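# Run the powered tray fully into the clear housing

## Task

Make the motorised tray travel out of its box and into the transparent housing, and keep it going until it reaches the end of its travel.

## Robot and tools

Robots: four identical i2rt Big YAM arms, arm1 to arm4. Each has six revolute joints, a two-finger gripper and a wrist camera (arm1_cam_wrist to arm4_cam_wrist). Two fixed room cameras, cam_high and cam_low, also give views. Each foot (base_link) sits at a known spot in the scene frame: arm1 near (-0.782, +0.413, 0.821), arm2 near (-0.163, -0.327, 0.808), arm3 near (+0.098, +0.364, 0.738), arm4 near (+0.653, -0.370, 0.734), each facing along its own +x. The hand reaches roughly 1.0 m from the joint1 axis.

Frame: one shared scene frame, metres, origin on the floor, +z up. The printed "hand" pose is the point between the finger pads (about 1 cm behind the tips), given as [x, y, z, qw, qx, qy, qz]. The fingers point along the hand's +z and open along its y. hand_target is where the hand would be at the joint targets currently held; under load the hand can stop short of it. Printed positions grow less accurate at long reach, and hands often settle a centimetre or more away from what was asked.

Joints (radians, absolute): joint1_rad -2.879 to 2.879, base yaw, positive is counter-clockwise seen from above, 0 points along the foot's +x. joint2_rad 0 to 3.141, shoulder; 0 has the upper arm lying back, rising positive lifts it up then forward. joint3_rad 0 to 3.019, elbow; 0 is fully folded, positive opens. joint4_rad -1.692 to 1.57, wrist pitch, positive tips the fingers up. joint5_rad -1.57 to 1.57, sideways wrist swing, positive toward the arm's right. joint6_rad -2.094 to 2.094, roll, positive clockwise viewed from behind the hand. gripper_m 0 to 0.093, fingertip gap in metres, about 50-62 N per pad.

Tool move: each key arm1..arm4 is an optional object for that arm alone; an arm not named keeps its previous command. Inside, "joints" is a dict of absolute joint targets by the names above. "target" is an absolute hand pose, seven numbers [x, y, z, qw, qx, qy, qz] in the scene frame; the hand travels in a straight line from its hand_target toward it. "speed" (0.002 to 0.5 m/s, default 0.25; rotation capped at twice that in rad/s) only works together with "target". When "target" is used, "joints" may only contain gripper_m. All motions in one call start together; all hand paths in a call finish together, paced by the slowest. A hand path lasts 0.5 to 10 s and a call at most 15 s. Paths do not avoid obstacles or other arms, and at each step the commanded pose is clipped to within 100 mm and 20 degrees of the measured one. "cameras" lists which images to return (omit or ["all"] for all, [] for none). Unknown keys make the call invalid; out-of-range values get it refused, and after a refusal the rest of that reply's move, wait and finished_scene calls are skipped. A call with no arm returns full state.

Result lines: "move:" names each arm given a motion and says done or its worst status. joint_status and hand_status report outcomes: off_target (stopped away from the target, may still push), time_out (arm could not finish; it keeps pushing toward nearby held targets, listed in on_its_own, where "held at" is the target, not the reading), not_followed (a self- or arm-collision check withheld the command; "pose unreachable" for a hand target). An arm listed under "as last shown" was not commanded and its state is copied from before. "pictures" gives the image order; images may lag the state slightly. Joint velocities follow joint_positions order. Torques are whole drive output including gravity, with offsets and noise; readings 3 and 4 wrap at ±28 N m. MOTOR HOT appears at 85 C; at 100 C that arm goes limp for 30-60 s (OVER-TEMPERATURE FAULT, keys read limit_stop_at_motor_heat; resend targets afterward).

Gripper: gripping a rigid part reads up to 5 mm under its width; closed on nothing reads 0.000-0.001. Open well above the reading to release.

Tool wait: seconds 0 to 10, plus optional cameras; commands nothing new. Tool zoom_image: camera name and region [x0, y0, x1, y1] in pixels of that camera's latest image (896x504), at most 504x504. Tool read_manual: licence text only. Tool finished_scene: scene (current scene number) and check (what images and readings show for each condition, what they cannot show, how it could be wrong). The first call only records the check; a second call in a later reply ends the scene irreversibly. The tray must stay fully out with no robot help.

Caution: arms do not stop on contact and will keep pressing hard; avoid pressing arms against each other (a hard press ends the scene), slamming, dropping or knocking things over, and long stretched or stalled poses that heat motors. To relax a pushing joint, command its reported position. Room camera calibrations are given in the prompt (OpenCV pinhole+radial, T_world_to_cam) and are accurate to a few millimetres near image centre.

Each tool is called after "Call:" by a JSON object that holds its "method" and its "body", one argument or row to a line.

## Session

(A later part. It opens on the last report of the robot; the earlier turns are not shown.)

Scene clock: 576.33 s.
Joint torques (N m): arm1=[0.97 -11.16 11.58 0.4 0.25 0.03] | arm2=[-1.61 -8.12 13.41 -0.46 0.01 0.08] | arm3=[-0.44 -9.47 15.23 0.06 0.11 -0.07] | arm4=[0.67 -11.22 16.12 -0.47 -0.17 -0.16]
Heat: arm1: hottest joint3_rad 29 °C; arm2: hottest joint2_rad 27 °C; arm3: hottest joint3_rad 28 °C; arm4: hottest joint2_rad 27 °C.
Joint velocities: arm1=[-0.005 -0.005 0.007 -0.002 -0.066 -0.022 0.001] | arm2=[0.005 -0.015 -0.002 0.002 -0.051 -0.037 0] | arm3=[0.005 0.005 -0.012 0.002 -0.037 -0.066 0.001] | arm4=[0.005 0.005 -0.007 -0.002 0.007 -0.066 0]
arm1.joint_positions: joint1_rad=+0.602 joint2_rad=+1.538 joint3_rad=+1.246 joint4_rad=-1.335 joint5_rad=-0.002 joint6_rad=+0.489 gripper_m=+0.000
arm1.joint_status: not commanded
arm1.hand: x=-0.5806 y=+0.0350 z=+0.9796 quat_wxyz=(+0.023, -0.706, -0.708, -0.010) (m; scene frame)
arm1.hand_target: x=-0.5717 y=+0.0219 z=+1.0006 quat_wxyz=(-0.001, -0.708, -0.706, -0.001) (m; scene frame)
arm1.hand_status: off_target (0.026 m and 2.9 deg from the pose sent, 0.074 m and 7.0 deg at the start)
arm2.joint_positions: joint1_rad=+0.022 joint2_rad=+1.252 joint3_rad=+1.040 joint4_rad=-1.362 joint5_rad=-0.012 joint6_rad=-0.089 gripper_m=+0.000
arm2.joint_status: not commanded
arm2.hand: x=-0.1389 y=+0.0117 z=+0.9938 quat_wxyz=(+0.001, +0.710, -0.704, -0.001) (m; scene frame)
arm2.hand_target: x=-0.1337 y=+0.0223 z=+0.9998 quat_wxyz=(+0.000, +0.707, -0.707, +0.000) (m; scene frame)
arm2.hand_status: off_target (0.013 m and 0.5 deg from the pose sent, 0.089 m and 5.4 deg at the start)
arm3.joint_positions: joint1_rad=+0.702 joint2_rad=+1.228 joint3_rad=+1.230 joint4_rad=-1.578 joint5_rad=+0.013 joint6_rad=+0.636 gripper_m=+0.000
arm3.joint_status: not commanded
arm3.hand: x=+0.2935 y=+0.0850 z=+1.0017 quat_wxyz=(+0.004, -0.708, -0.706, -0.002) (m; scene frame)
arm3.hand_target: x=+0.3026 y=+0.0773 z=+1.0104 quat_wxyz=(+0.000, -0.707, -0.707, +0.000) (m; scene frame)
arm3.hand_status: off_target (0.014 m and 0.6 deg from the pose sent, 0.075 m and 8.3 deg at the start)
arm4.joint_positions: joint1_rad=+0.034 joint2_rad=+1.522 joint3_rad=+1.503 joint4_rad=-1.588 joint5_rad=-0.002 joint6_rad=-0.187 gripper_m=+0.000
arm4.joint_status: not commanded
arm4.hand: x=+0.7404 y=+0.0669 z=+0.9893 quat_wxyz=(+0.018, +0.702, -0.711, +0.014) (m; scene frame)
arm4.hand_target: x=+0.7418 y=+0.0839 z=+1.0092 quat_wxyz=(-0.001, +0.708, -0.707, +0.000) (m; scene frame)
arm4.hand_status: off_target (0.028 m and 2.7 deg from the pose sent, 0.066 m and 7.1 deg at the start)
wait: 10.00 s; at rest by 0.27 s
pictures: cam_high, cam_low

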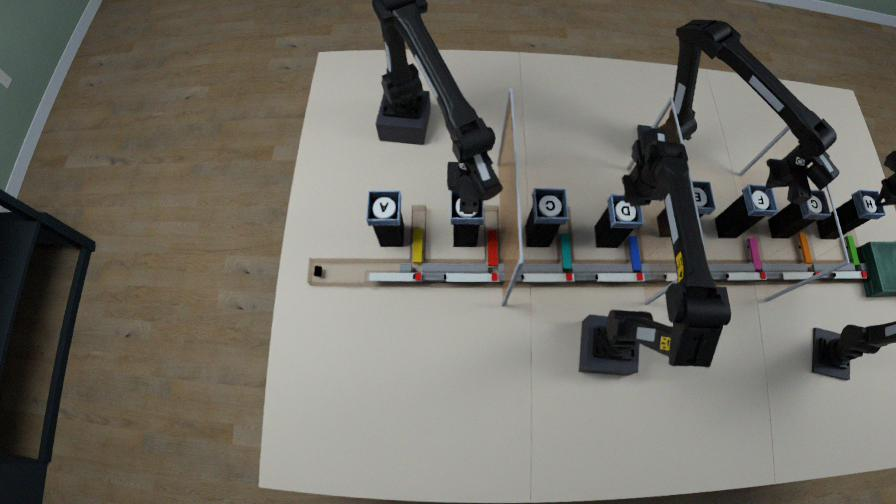

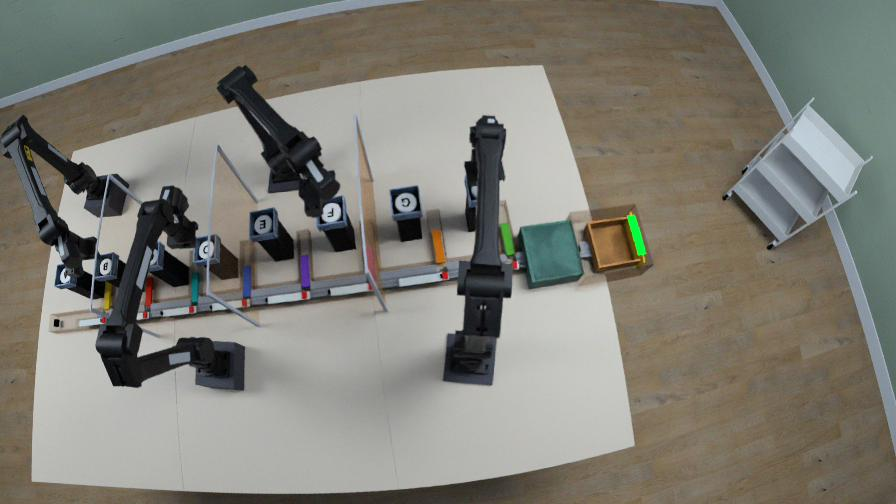

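Call:
{"method": "finished_scene", "body": {
  "scene": 1,
  "check": "Tray out of its box: cam_low shows the brown tray fully right of the green box, inside the see-through housing, its front against the far-end contact, and the indicator bar there is lit bright green (it was dull before). As far as it goes: picture unchanged between t=564.8 and t=576.3, bar at left moved fully right, gauges all at the right end. Stays without robot: all four arms have been lifted off the buttons since t=566.3; bolts now rest against the bar and the tray has not moved in 10 s. Could be missed if tray was a few mm short, but the green light and contact with the yellow stop indicate end of travel."
}}

This call ended nothing. Check each condition that your pictures could not show: look closer or test it, and mend what is not met. Then call finished_scene again.

Call:
{"method": "wait", "body": {
  "seconds": 5,
  "cameras": ["cam_low"]
}}

Scene clock: 581.53 s.
Joint torques (N m): arm1=[0.85 -11.05 11.56 0.4 0.26 0.01] | arm2=[-1.14 -8.53 13.31 -0.36 0.03 0.07] | arm3=[-0.44 -9.47 15.25 0.09 0.11 -0.07] | arm4=[0.73 -11.16 16.12 -0.49 -0.17 -0.16]
Heat: arm1: hottest joint3_rad 30 °C; arm2: hottest joint2_rad 27 °C; arm3: hottest joint3_rad 29 °C; arm4: hottest joint3_rad 28 °C.
Joint velocities: arm1=[-0.015 -0.015 0.007 0.007 -0.007 -0.081 0] | arm2=[0.015 0.005 0.012 -0.007 -0.022 -0.007 0] | arm3=[-0.015 -0.015 0.012 0.012 0.022 -0.022 0] | arm4=[-0.005 0.005 0.002 0.012 0.007 -0.022 0]
arm1.joint_positions: joint1_rad=+0.602 joint2_rad=+1.538 joint3_rad=+1.246 joint4_rad=-1.335 joint5_rad=-0.002 joint6_rad=+0.489 gripper_m=+0.000
arm1.joint_status: not commanded
arm1.hand: x=-0.5806 y=+0.0350 z=+0.9796 quat_wxyz=(+0.023, -0.706, -0.708, -0.010) (m; scene frame)
arm1.hand_target: x=-0.5717 y=+0.0219 z=+1.0006 quat_wxyz=(-0.001, -0.708, -0.706, -0.001) (m; scene frame)
arm1.hand_status: off_target (0.026 m and 2.9 deg from the pose sent, 0.074 m and 7.0 deg at the start)
arm2.joint_positions: joint1_rad=+0.022 joint2_rad=+1.252 joint3_rad=+1.040 joint4_rad=-1.362 joint5_rad=-0.012 joint6_rad=-0.089 gripper_m=+0.000
arm2.joint_status: not commanded
arm2.hand: x=-0.1389 y=+0.0117 z=+0.9938 quat_wxyz=(+0.001, +0.710, -0.704, -0.001) (m; scene frame)
arm2.hand_target: x=-0.1337 y=+0.0223 z=+0.9998 quat_wxyz=(+0.000, +0.707, -0.707, +0.000) (m; scene frame)
arm2.hand_status: off_target (0.013 m and 0.5 deg from the pose sent, 0.089 m and 5.4 deg at the start)
arm3.joint_positions: joint1_rad=+0.702 joint2_rad=+1.228 joint3_rad=+1.230 joint4_rad=-1.578 joint5_rad=+0.013 joint6_rad=+0.636 gripper_m=+0.000
arm3.joint_status: not commanded
arm3.hand: x=+0.2935 y=+0.0850 z=+1.0017 quat_wxyz=(+0.004, -0.708, -0.706, -0.002) (m; scene frame)
arm3.hand_target: x=+0.3026 y=+0.0773 z=+1.0104 quat_wxyz=(+0.000, -0.707, -0.707, +0.000) (m; scene frame)
arm3.hand_status: off_target (0.014 m and 0.6 deg from the pose sent, 0.075 m and 8.3 deg at the start)
arm4.joint_positions: joint1_rad=+0.034 joint2_rad=+1.522 joint3_rad=+1.503 joint4_rad=-1.588 joint5_rad=-0.002 joint6_rad=-0.187 gripper_m=+0.000
arm4.joint_status: not commanded
arm4.hand: x=+0.7404 y=+0.0669 z=+0.9893 quat_wxyz=(+0.018, +0.702, -0.711, +0.014) (m; scene frame)
arm4.hand_target: x=+0.7418 y=+0.0839 z=+1.0092 quat_wxyz=(-0.001, +0.708, -0.707, +0.000) (m; scene frame)
arm4.hand_status: off_target (0.028 m and 2.7 deg from the pose sent, 0.066 m and 7.1 deg at the start)
wait: 5.00 s; at rest by 0.07 s
pictures: cam_low

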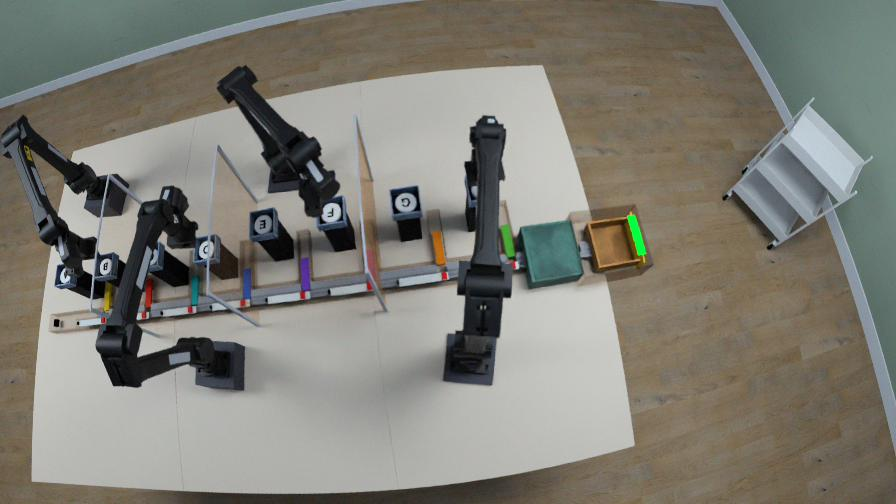

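Call:
{"method": "finished_scene", "body": {
  "scene": 1,
  "check": "Newest cam_low (t=581.5, arms off all buttons for 15 s): brown tray is fully out of the green box and inside the see-through housing, touching the far yellow stop, with the end light bright green; unchanged position vs t=564.8. Bar's left end moved fully right; nothing held by robots. Cannot see sub-millimetre gap at the stop, but the lit light and no further motion show end of travel."
}}

The scene is finished: the task was done.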